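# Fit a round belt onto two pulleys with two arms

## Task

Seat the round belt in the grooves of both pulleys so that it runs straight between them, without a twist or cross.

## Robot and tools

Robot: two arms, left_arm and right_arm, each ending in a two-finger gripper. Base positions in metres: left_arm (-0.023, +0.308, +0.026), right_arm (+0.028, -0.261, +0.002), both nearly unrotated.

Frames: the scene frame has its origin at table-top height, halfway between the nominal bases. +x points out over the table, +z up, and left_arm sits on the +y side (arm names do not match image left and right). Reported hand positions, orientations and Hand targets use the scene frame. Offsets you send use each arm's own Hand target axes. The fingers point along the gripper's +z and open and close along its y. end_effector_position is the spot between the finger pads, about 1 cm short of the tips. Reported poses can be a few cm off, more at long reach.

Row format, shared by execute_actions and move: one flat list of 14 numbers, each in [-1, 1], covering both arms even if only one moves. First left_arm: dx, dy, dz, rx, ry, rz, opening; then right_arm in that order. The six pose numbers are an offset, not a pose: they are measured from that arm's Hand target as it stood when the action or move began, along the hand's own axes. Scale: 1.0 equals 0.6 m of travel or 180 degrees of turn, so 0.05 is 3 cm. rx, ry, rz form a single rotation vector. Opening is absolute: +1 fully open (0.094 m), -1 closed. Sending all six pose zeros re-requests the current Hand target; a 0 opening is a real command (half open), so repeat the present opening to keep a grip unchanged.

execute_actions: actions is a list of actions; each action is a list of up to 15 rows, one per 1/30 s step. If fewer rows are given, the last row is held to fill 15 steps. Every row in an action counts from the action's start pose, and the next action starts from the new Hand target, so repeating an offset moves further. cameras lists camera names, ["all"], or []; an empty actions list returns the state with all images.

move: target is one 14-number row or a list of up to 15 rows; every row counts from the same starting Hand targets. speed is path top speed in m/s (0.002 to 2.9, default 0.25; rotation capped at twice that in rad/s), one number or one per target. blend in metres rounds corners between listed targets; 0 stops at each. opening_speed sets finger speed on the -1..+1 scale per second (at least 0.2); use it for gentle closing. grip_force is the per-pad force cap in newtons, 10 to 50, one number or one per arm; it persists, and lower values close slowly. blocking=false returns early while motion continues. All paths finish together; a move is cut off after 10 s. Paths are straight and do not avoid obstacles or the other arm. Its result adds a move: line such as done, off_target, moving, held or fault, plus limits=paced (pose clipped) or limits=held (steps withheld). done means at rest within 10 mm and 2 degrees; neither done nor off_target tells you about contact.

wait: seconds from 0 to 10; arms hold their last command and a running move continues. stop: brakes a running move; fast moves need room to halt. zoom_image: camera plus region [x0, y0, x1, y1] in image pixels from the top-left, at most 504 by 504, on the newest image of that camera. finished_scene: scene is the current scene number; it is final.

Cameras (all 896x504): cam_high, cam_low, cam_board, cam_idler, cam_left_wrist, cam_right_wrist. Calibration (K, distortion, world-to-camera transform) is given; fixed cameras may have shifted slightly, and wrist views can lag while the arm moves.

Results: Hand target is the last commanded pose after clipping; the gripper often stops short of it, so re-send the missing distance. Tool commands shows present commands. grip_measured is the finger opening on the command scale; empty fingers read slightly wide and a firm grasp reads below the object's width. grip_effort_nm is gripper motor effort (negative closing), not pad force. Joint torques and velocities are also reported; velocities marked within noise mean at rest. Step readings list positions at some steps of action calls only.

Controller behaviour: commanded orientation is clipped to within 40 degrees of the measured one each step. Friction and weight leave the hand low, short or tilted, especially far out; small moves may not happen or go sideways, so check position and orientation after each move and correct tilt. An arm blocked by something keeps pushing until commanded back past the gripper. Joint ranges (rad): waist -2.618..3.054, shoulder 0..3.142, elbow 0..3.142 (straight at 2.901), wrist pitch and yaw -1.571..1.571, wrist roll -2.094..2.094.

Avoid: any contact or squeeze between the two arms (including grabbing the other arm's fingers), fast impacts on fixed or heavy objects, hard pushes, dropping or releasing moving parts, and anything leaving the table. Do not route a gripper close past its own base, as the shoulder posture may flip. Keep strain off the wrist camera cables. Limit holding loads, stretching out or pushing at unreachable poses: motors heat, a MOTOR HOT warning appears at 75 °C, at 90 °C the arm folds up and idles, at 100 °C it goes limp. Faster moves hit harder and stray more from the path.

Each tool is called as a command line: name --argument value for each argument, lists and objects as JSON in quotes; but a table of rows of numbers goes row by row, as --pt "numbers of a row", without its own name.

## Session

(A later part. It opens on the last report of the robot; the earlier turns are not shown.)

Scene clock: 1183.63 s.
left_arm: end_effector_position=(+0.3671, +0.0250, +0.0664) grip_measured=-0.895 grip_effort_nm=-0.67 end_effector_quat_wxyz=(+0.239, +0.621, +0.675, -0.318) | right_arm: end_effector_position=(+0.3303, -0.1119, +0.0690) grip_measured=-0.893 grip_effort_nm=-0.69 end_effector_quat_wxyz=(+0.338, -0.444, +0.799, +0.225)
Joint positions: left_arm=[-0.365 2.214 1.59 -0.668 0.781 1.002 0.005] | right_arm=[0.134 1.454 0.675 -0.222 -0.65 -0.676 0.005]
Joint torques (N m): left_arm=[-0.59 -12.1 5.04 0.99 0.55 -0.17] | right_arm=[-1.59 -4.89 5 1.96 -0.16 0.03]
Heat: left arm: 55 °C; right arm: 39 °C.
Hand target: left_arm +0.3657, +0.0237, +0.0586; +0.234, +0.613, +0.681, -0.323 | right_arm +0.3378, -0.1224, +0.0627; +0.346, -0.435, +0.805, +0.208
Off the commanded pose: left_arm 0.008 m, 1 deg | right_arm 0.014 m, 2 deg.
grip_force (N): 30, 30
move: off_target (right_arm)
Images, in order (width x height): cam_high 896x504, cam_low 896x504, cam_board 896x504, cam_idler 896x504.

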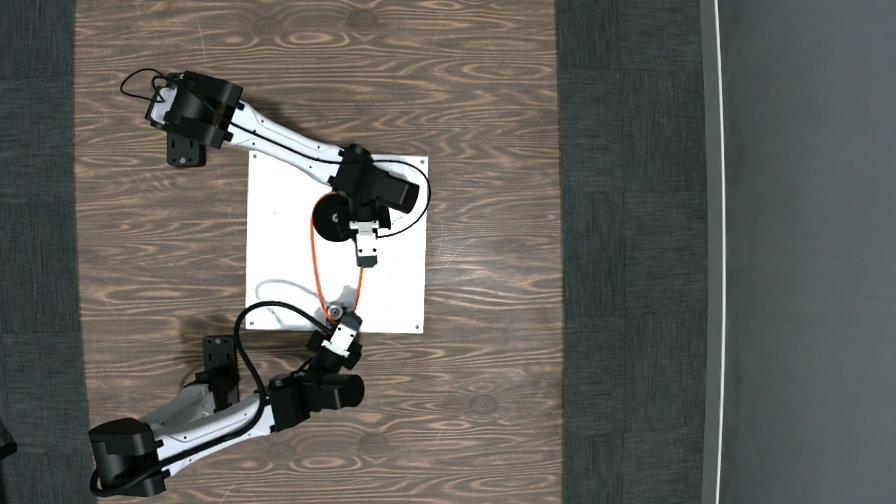

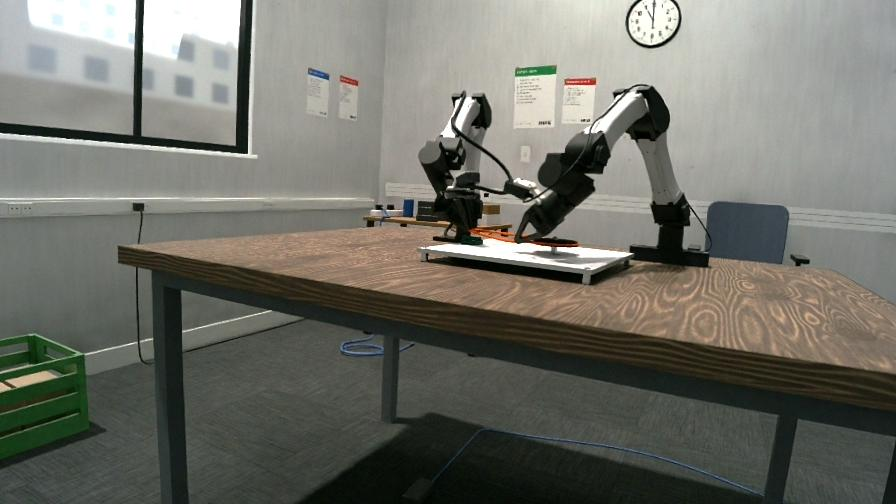

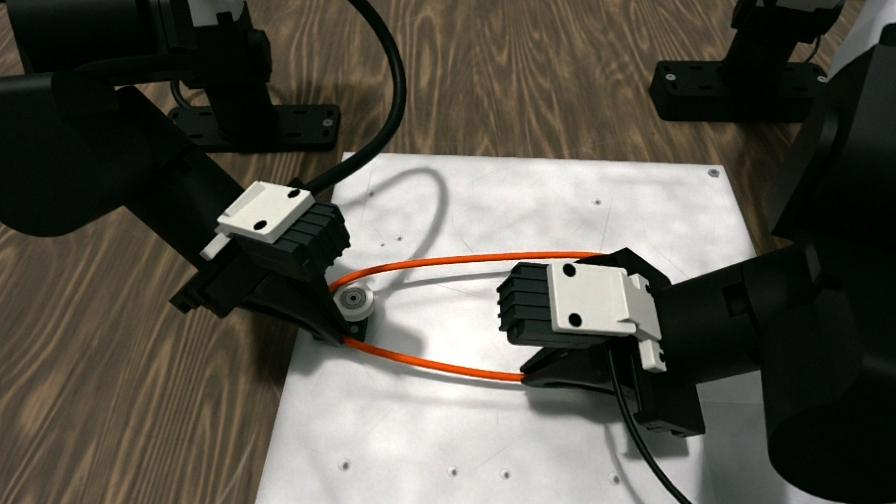

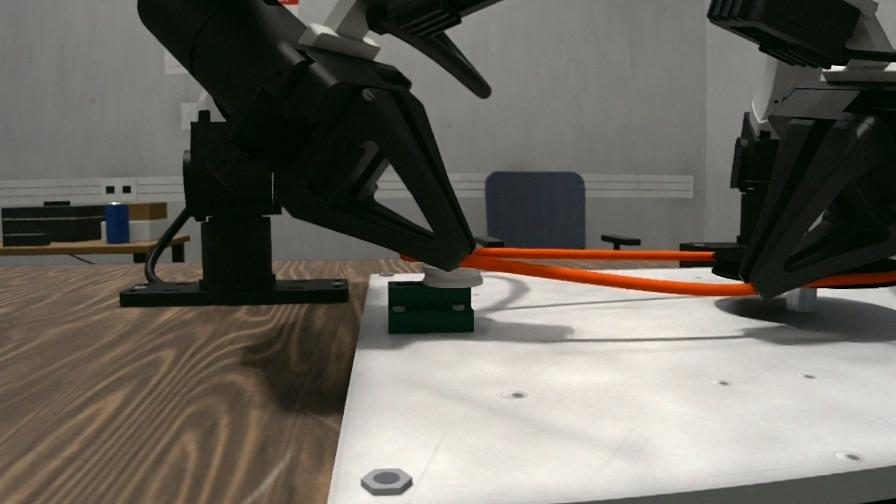

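move --target '[0.0025,-0.0202,0.0052,0,0,0,-1,0.0098,-0.0007,-0.0024,0.0225,0.0006,0.0246,-1]' --speed 0.04 --cameras '["cam_high","cam_idler","cam_board","cam_low"]'

zoom_image --camera "cam_high" --region '[300, 285, 370, 345]'

zoom_image --camera "cam_idler" --region '[370, 210, 620, 350]'

zoom_image --camera "cam_board" --region '[290, 240, 430, 370]'

zoom_image --camera "cam_high" --region '[270, 180, 410, 340]'

Scene clock: 1213.07 s.
left_arm: end_effector_position=(+0.3605, +0.0189, +0.0609) grip_measured=-0.895 grip_effort_nm=-0.67 end_effector_quat_wxyz=(+0.246, +0.616, +0.672, -0.329) | right_arm: end_effector_position=(+0.3251, -0.1146, +0.0595) grip_measured=-0.893 grip_effort_nm=-0.69 end_effector_quat_wxyz=(+0.334, -0.400, +0.821, +0.234)
Joint positions: left_arm=[-0.377 2.205 1.532 -0.592 0.804 0.971 0.005] | right_arm=[0.134 1.439 0.611 -0.15 -0.636 -0.566 0.005]
Joint torques (N m): left_arm=[-0.76 -14.02 3.81 0.77 0.32 -0.15] | right_arm=[-0.28 -8.13 4.86 2.01 0.39 0.15]
Heat: left arm: 58 °C; right arm: 38 °C.
Hand target: left_arm +0.3533, +0.0219, +0.0574; +0.234, +0.614, +0.681, -0.323 | right_arm +0.3355, -0.1268, +0.0594; +0.352, -0.392, +0.828, +0.192
Off the commanded pose: left_arm 0.009 m, 2 deg | right_arm 0.016 m, 5 deg.
grip_force (N): 30, 30
move: off_target (right_arm)
Images, in order (width x height): cam_high 896x504, cam_low 896x504, cam_board 896x504, cam_idler 896x504.

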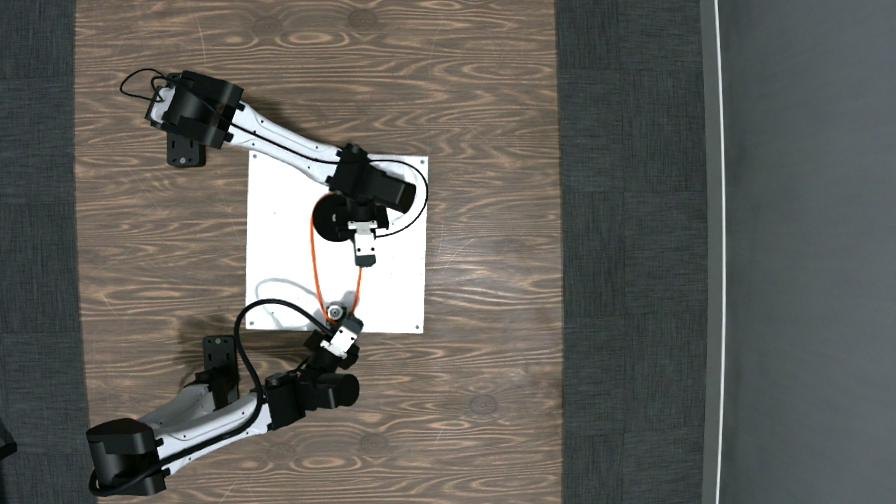

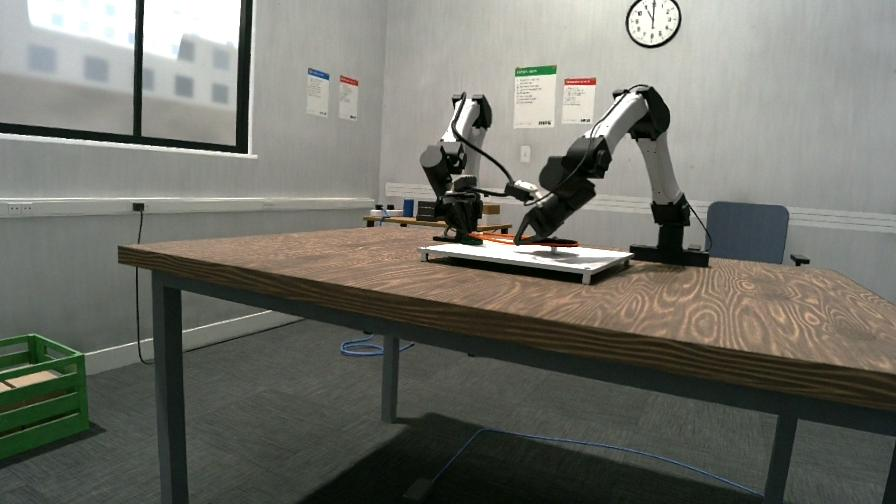

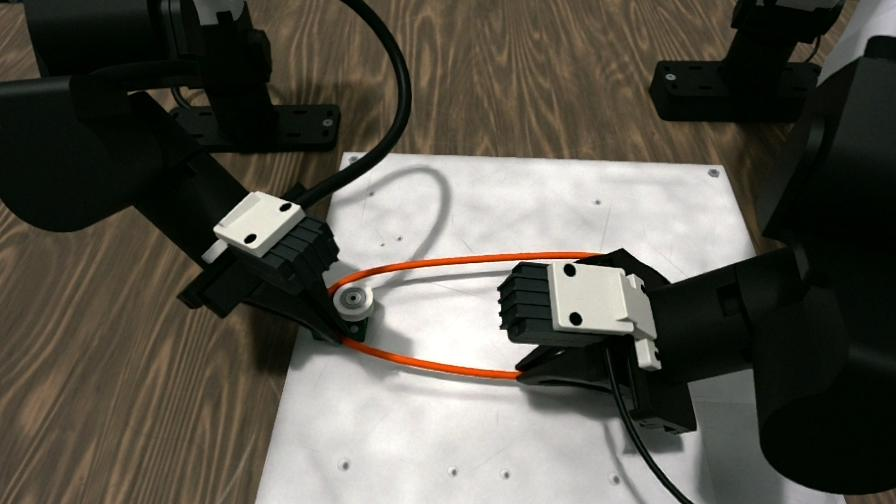

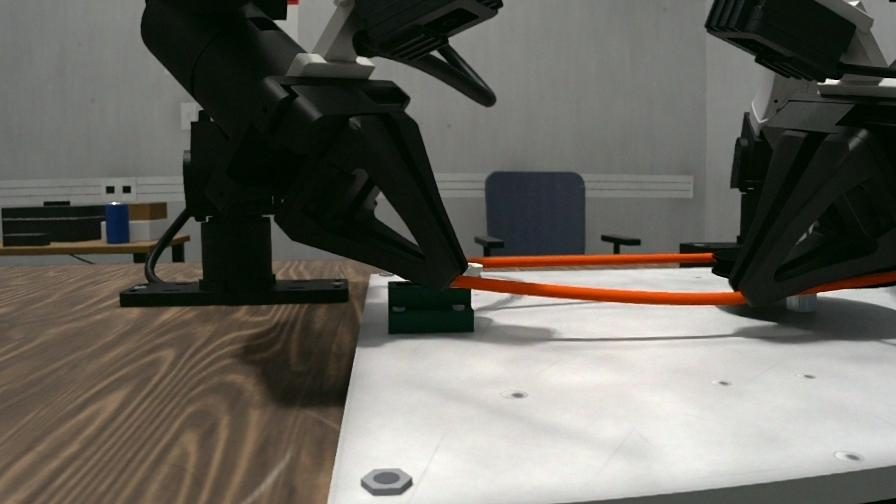

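Scaled by 7.200 from the camera's 896x504 image, which has a finer 1280x720 frame.

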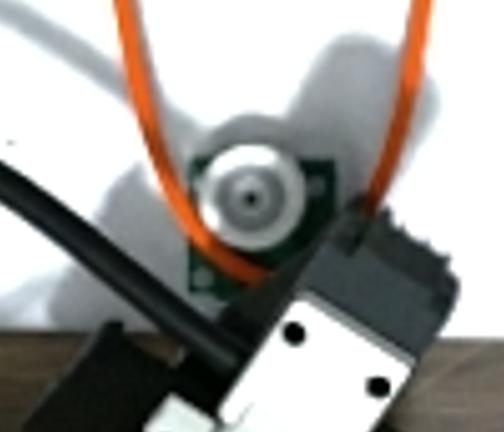

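Scaled by 2.016 from the camera's 896x504 image, which has a finer 1280x720 frame.

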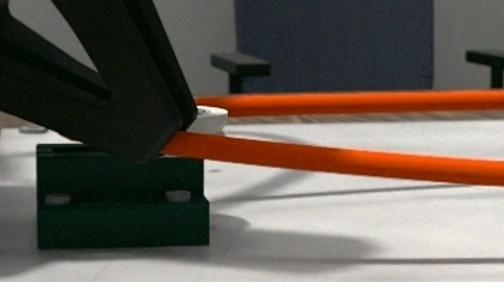

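Scaled by 3.600 from the camera's 896x504 image, which has a finer 1280x720 frame.

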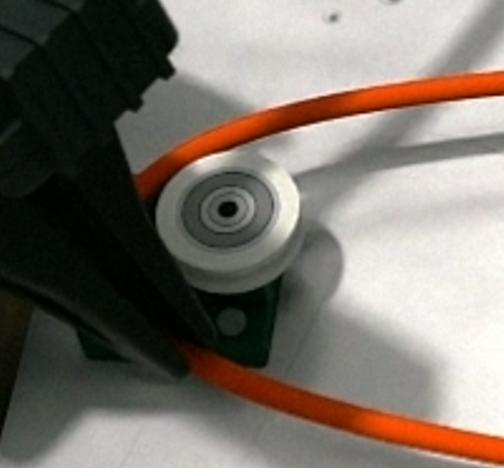

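Scaled by 3.150 from the camera's 896x504 image, which has a finer 1280x720 frame.

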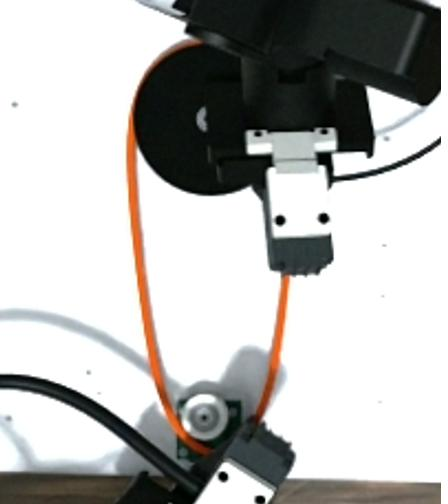

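zoom_image --camera "cam_board" --region '[320, 265, 390, 325]'

zoom_image --camera "cam_low" --region '[440, 220, 510, 255]'

zoom_image --camera "cam_idler" --region '[375, 235, 495, 310]'

Scaled by 7.200 from the camera's 896x504 image, which has a finer 1280x720 frame.

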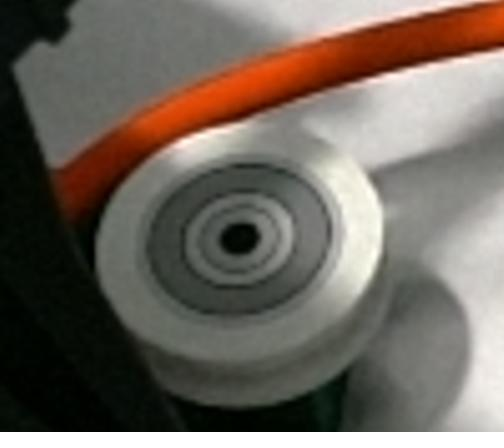

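Scaled by 7.200 from the camera's 896x504 image, which has a finer 1280x720 frame.

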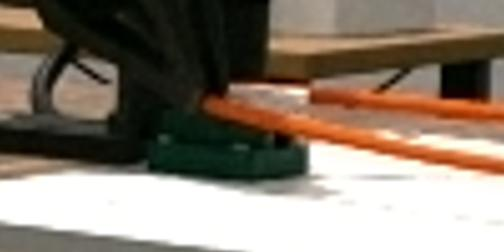

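Scaled by 4.200 from the camera's 896x504 image, which has a finer 1280x720 frame.

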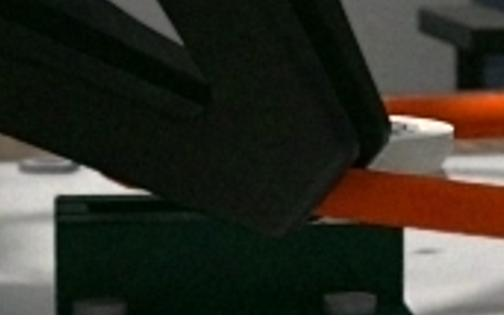

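move --target '[0.0032,0.0101,-0.0056,0,0,0,-1,-0.0071,0.0142,0.0184,0,0,0,-1]' --speed 0.04 --cameras '["cam_high","cam_idler","cam_board","cam_low"]'

zoom_image --camera "cam_high" --region '[300, 285, 370, 345]'

zoom_image --camera "cam_idler" --region '[375, 235, 495, 310]'

zoom_image --camera "cam_board" --region '[310, 260, 400, 350]'

zoom_image --camera "cam_high" --region '[270, 180, 410, 340]'

Scene clock: 1288.43 s.
left_arm: end_effector_position=(+0.3627, +0.0218, +0.0609) grip_measured=-0.895 grip_effort_nm=-0.67 end_effector_quat_wxyz=(+0.248, +0.614, +0.674, -0.328) | right_arm: end_effector_position=(+0.3287, -0.1099, +0.0556) grip_measured=-0.893 grip_effort_nm=-0.69 end_effector_quat_wxyz=(+0.336, -0.393, +0.829, +0.212)
Joint positions: left_arm=[-0.369 2.205 1.532 -0.592 0.804 0.971 0.005] | right_arm=[0.18 1.439 0.599 -0.102 -0.563 -0.512 0.005]
Joint torques (N m): left_arm=[-0.27 -12.88 5.9 0.54 0.32 0.05] | right_arm=[0.77 -6.3 4.94 2.21 0.16 0.16]
Heat: left arm: 77 °C; right arm: 40 °C. Fold the left arm in close to its base, or ease its load, before you think long.
Hand target: left_arm +0.3593, +0.0260, +0.0574; +0.235, +0.613, +0.681, -0.323 | right_arm +0.3354, -0.1129, +0.0553; +0.352, -0.392, +0.828, +0.192
Off the commanded pose: left_arm 0.006 m, 2 deg | right_arm 0.007 m, 3 deg.
MOTOR HOT: joint 2 (shoulder) of the left arm reports 77 °C; the controller's stop level is 90 °C. To cool a motor, set the load down, stop pushing, or move to a pose that needs little force.
grip_force (N): 30, 30
move: off_target (right_arm)
Images, in order (width x height): cam_high 896x504, cam_low 896x504, cam_board 896x504, cam_idler 896x504.

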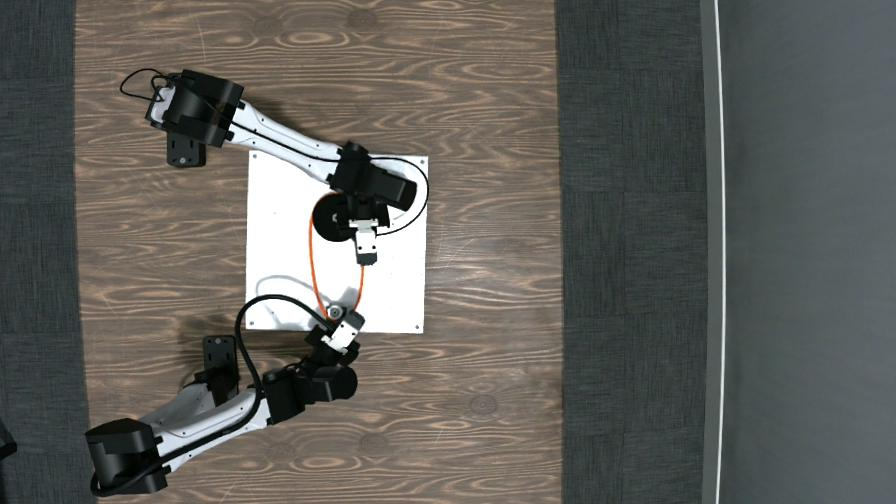

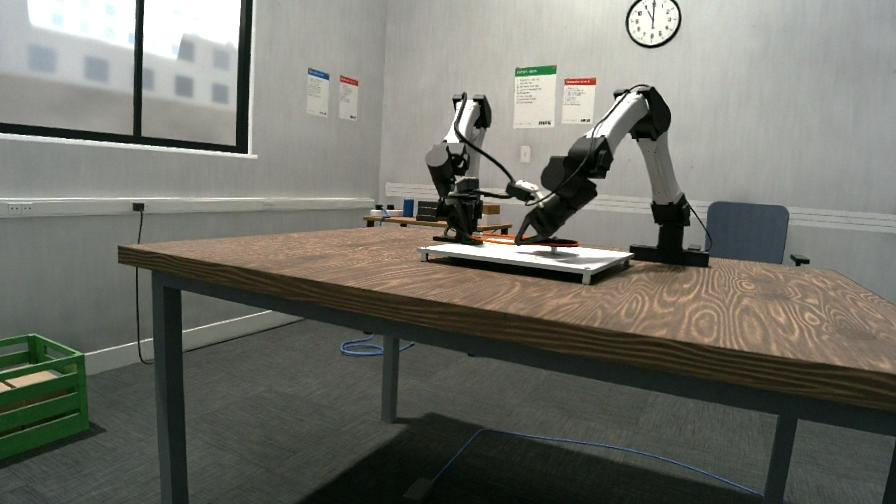

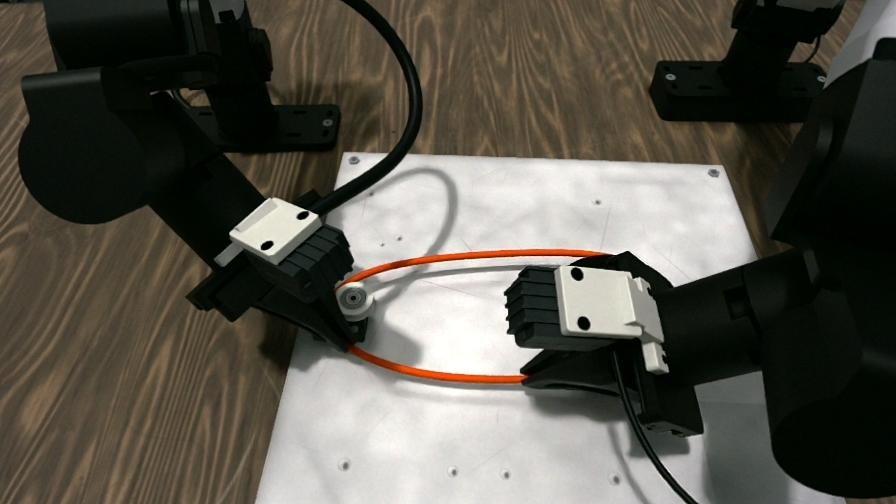

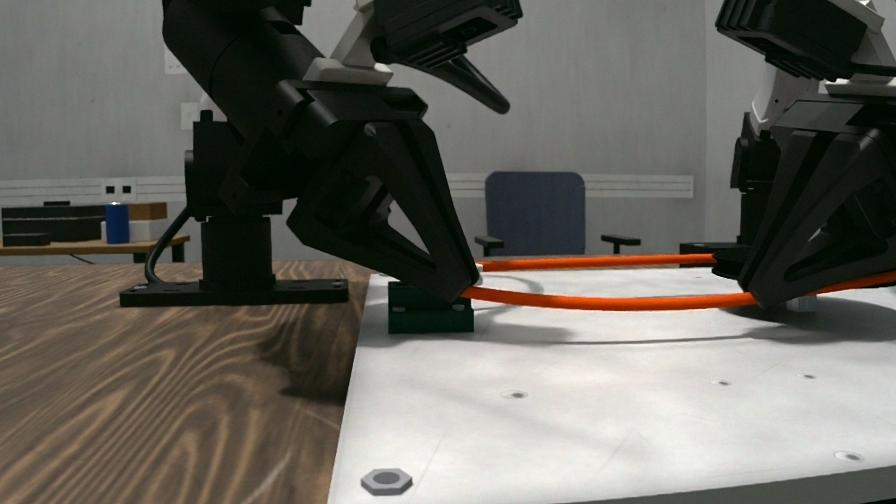

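Scaled by 7.200 from the camera's 896x504 image, which has a finer 1280x720 frame.

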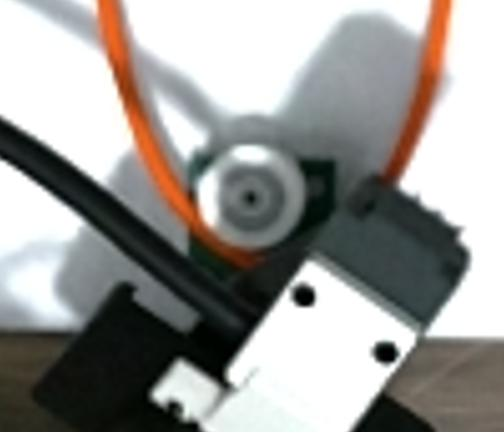

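Scaled by 4.200 from the camera's 896x504 image, which has a finer 1280x720 frame.

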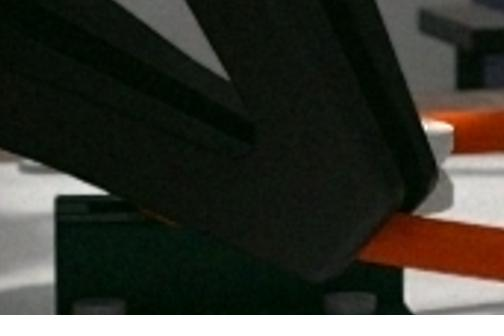

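Scaled by 5.600 from the camera's 896x504 image, which has a finer 1280x720 frame.

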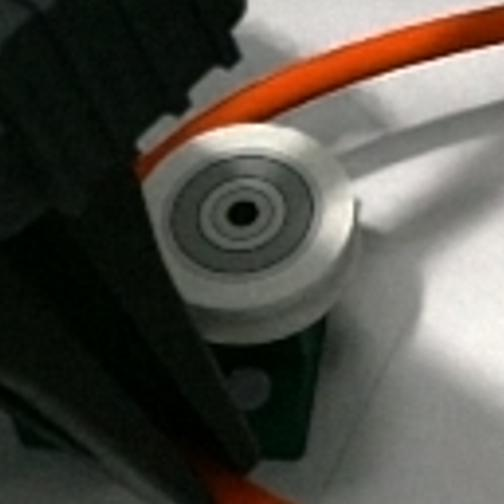

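Scaled by 3.150 from the camera's 896x504 image, which has a finer 1280x720 frame.

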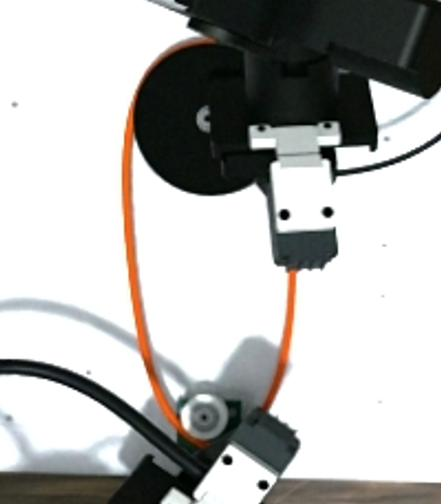

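move --pt "0 0 0 0 0 0 -0.6 0 0 0 0 0 0 -1" --pt "0 0 -0.15 0 0 0 -0.6 0 0 0 0 0 0 -1" --speed 0.08 --cameras '["cam_high","cam_idler","cam_board","cam_low"]'

zoom_image --camera "cam_high" --region '[270, 180, 410, 340]'

zoom_image --camera "cam_idler" --region '[370, 210, 620, 350]'

zoom_image --camera "cam_idler" --region '[660, 210, 896, 330]'

zoom_image --camera "cam_board" --region '[310, 220, 700, 430]'

Scene clock: 1307.33 s.
left_arm: end_effector_position=(+0.3626, +0.0925, +0.0952) grip_measured=-0.602 grip_effort_nm=0.11 end_effector_quat_wxyz=(+0.213, +0.601, +0.695, -0.331) | right_arm: end_effector_position=(+0.3300, -0.1090, +0.0568) grip_measured=-0.893 grip_effort_nm=-0.69 end_effector_quat_wxyz=(+0.340, -0.395, +0.827, +0.212)
Joint positions: left_arm=[-0.216 2.154 1.628 -0.96 0.807 1.167 0.019] | right_arm=[0.182 1.439 0.599 -0.093 -0.563 -0.512 0.005]
Joint torques (N m): left_arm=[-0.03 -15.5 8.43 0.14 0.68 0.26] | right_arm=[0.66 -6.28 4.9 2.14 0.16 0.15]
Heat: left arm: 77 °C; right arm: 41 °C. Fold the left arm in close to its base, or ease its load, before you think long.
Hand target: left_arm +0.3662, +0.0915, +0.1187; +0.235, +0.613, +0.681, -0.323 | right_arm +0.3354, -0.1128, +0.0553; +0.352, -0.392, +0.828, +0.192
Off the commanded pose: left_arm 0.024 m, 3 deg | right_arm 0.007 m, 3 deg.
MOTOR HOT: still on. Joint 2 (shoulder) of the left arm reports 77 °C.
grip_force (N): 30, 30
move: off_target (left_arm, right_arm)
Images, in order (width x height): cam_high 896x504, cam_low 896x504, cam_board 896x504, cam_idler 896x504.

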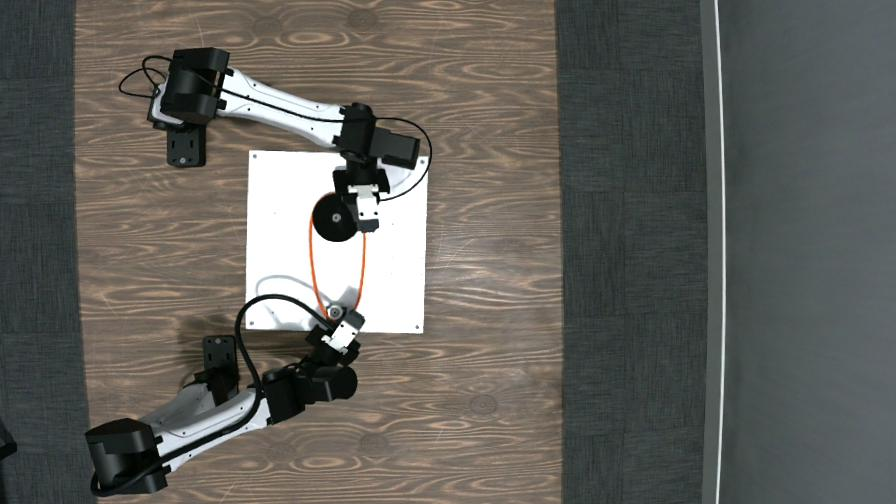

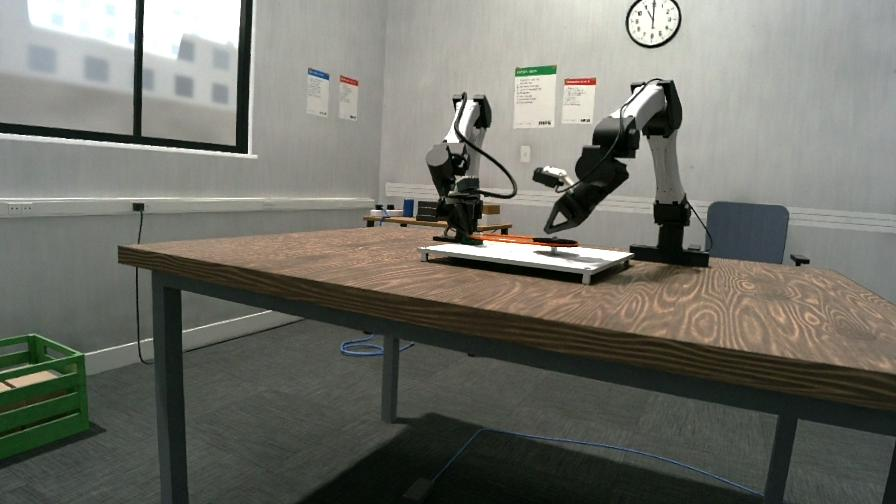

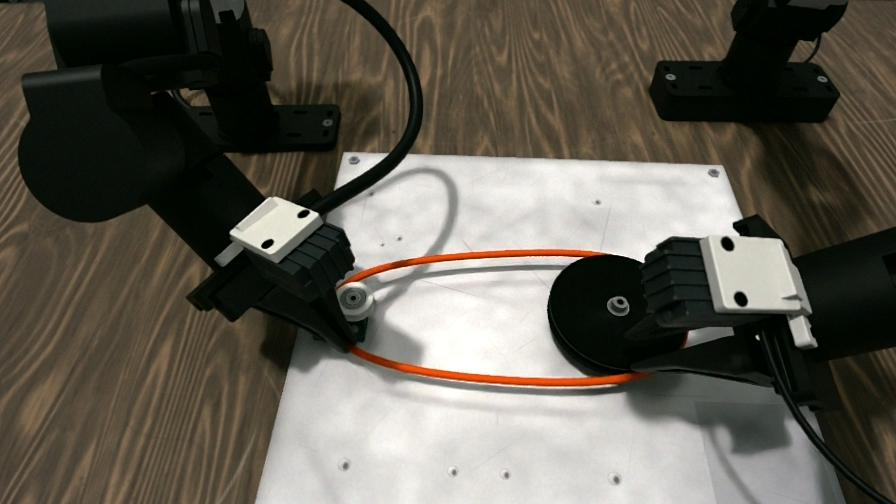

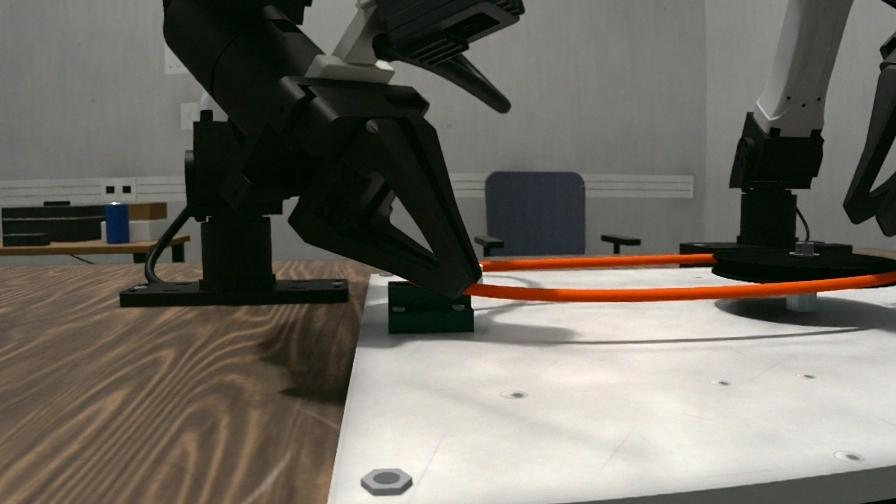

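Scaled by 3.150 from the camera's 896x504 image, which has a finer 1280x720 frame.

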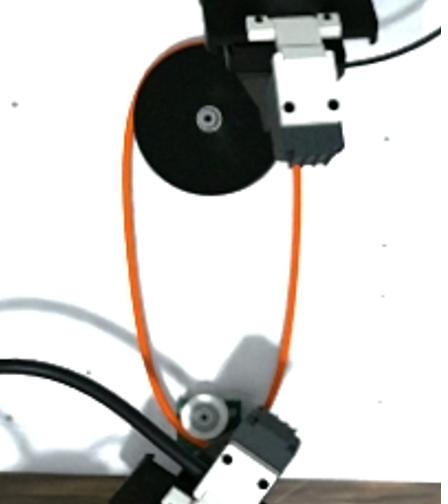

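Scaled by 2.016 from the camera's 896x504 image, which has a finer 1280x720 frame.

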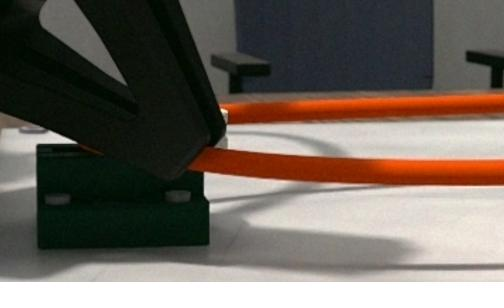

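Scaled by 2.136 from the camera's 896x504 image, which has a finer 1280x720 frame.

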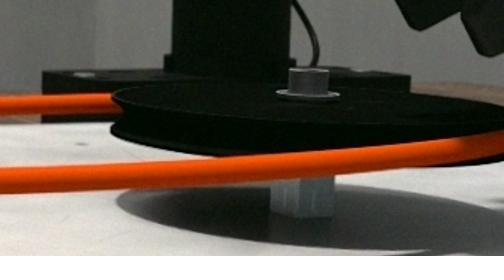

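Scaled by 1.292 from the camera's 896x504 image, which has a finer 1280x720 frame.

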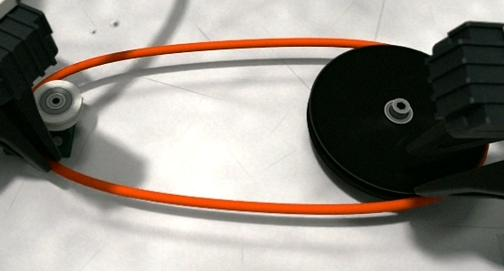

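move --target '[0.1042,-0.2047,-0.2103,0,0,0,-0.6,0,0,0,0,0,0,-1]' --speed 0.15 --cameras '["cam_high","cam_idler","cam_board","cam_low"]'

zoom_image --camera "cam_high" --region '[270, 180, 410, 340]'

zoom_image --camera "cam_idler" --region '[660, 210, 896, 330]'

zoom_image --camera "cam_board" --region '[500, 220, 720, 430]'

zoom_image --camera "cam_low" --region '[500, 220, 610, 265]'

zoom_image --camera "cam_board" --region '[310, 260, 400, 360]'

Scene clock: 1324.20 s.
left_arm: end_effector_position=(+0.2558, +0.2199, +0.1757) grip_measured=-0.602 grip_effort_nm=0.11 end_effector_quat_wxyz=(+0.242, +0.607, +0.684, -0.324) | right_arm: end_effector_position=(+0.3300, -0.1090, +0.0568) grip_measured=-0.893 grip_effort_nm=-0.69 end_effector_quat_wxyz=(+0.340, -0.395, +0.827, +0.212)
Joint positions: left_arm=[0.142 1.723 1.34 -1.423 0.807 1.687 0.019] | right_arm=[0.182 1.439 0.599 -0.093 -0.563 -0.512 0.005]
Joint torques (N m): left_arm=[-0.44 -9.7 4.86 -0.42 0.44 0.25] | right_arm=[0.66 -6.27 4.9 2.14 0.16 0.15]
Heat: left arm: 80 °C; right arm: 40 °C. Fold the left arm in close to its base, or ease its load, before you think long.
Hand target: left_arm +0.2460, +0.2214, +0.1786; +0.234, +0.613, +0.681, -0.323 | right_arm +0.3354, -0.1128, +0.0553; +0.352, -0.392, +0.828, +0.192
Off the commanded pose: left_arm 0.010 m, 1 deg | right_arm 0.007 m, 3 deg.
MOTOR HOT: still on. Joint 2 (shoulder) of the left arm reports 80 °C.
grip_force (N): 30, 30
move: off_target (right_arm)
Images, in order (width x height): cam_high 896x504, cam_low 896x504, cam_board 896x504, cam_idler 896x504.

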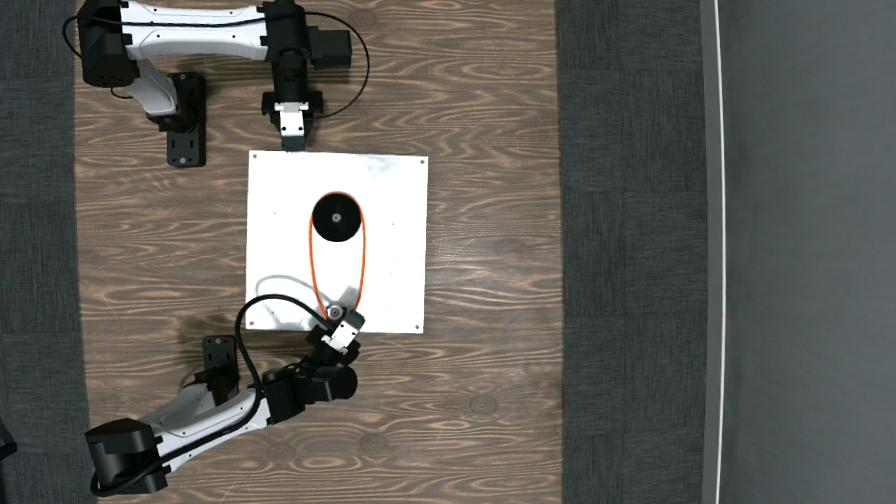

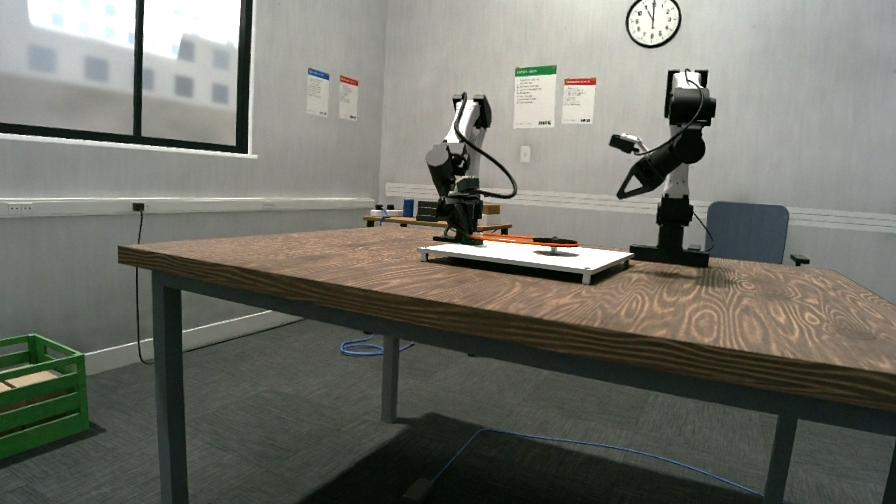

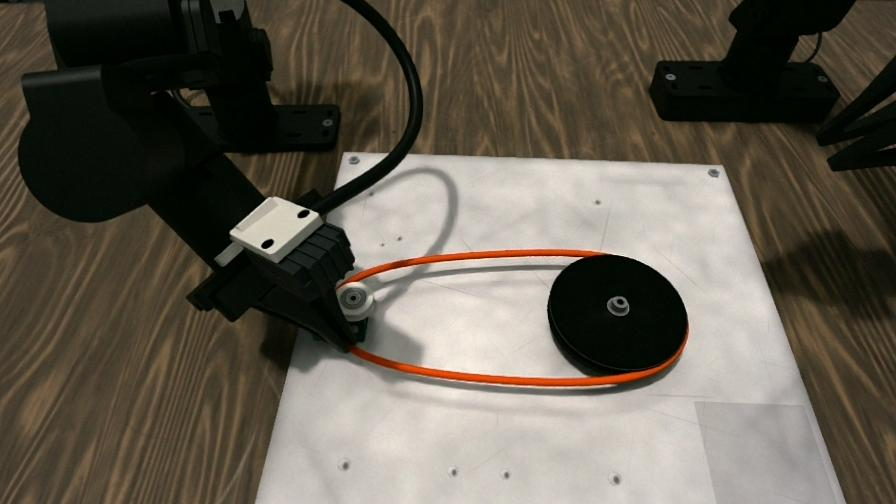

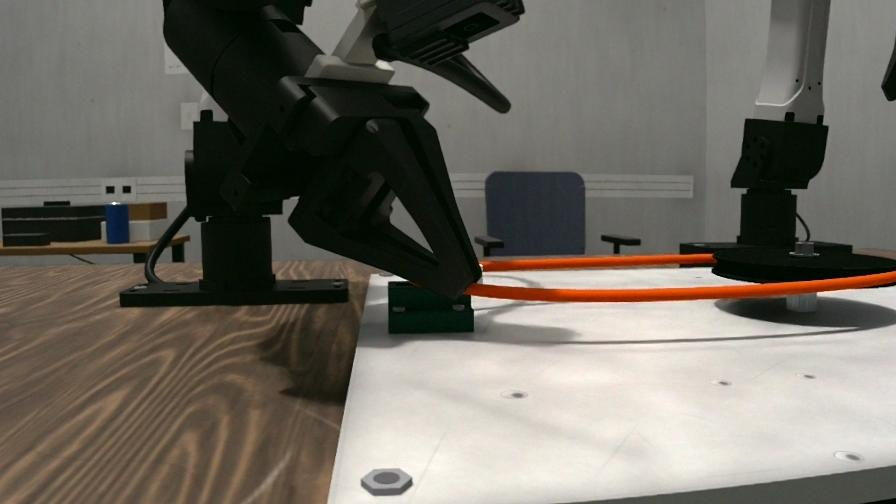

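Scaled by 3.150 from the camera's 896x504 image, which has a finer 1280x720 frame.

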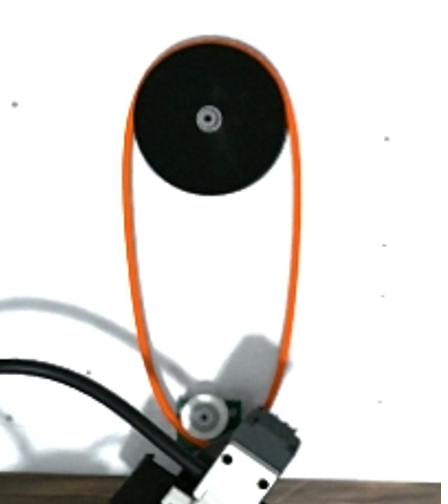

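Scaled by 2.136 from the camera's 896x504 image, which has a finer 1280x720 frame.

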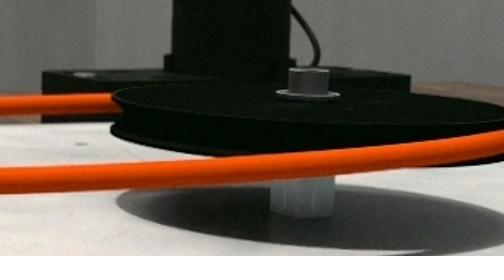

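Scaled by 2.291 from the camera's 896x504 image, which has a finer 1280x720 frame.

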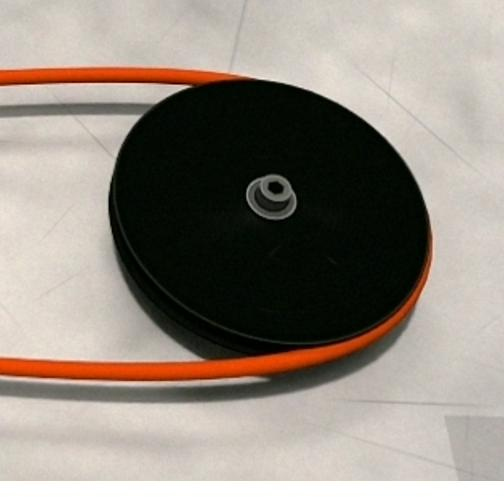

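Scaled by 4.582 from the camera's 896x504 image, which has a finer 1280x720 frame.

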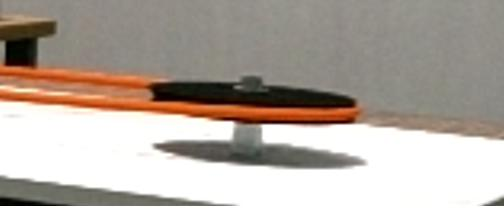

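Scaled by 5.040 from the camera's 896x504 image, which has a finer 1280x720 frame.

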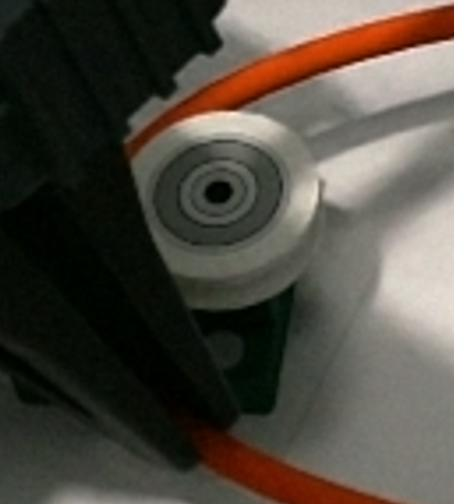

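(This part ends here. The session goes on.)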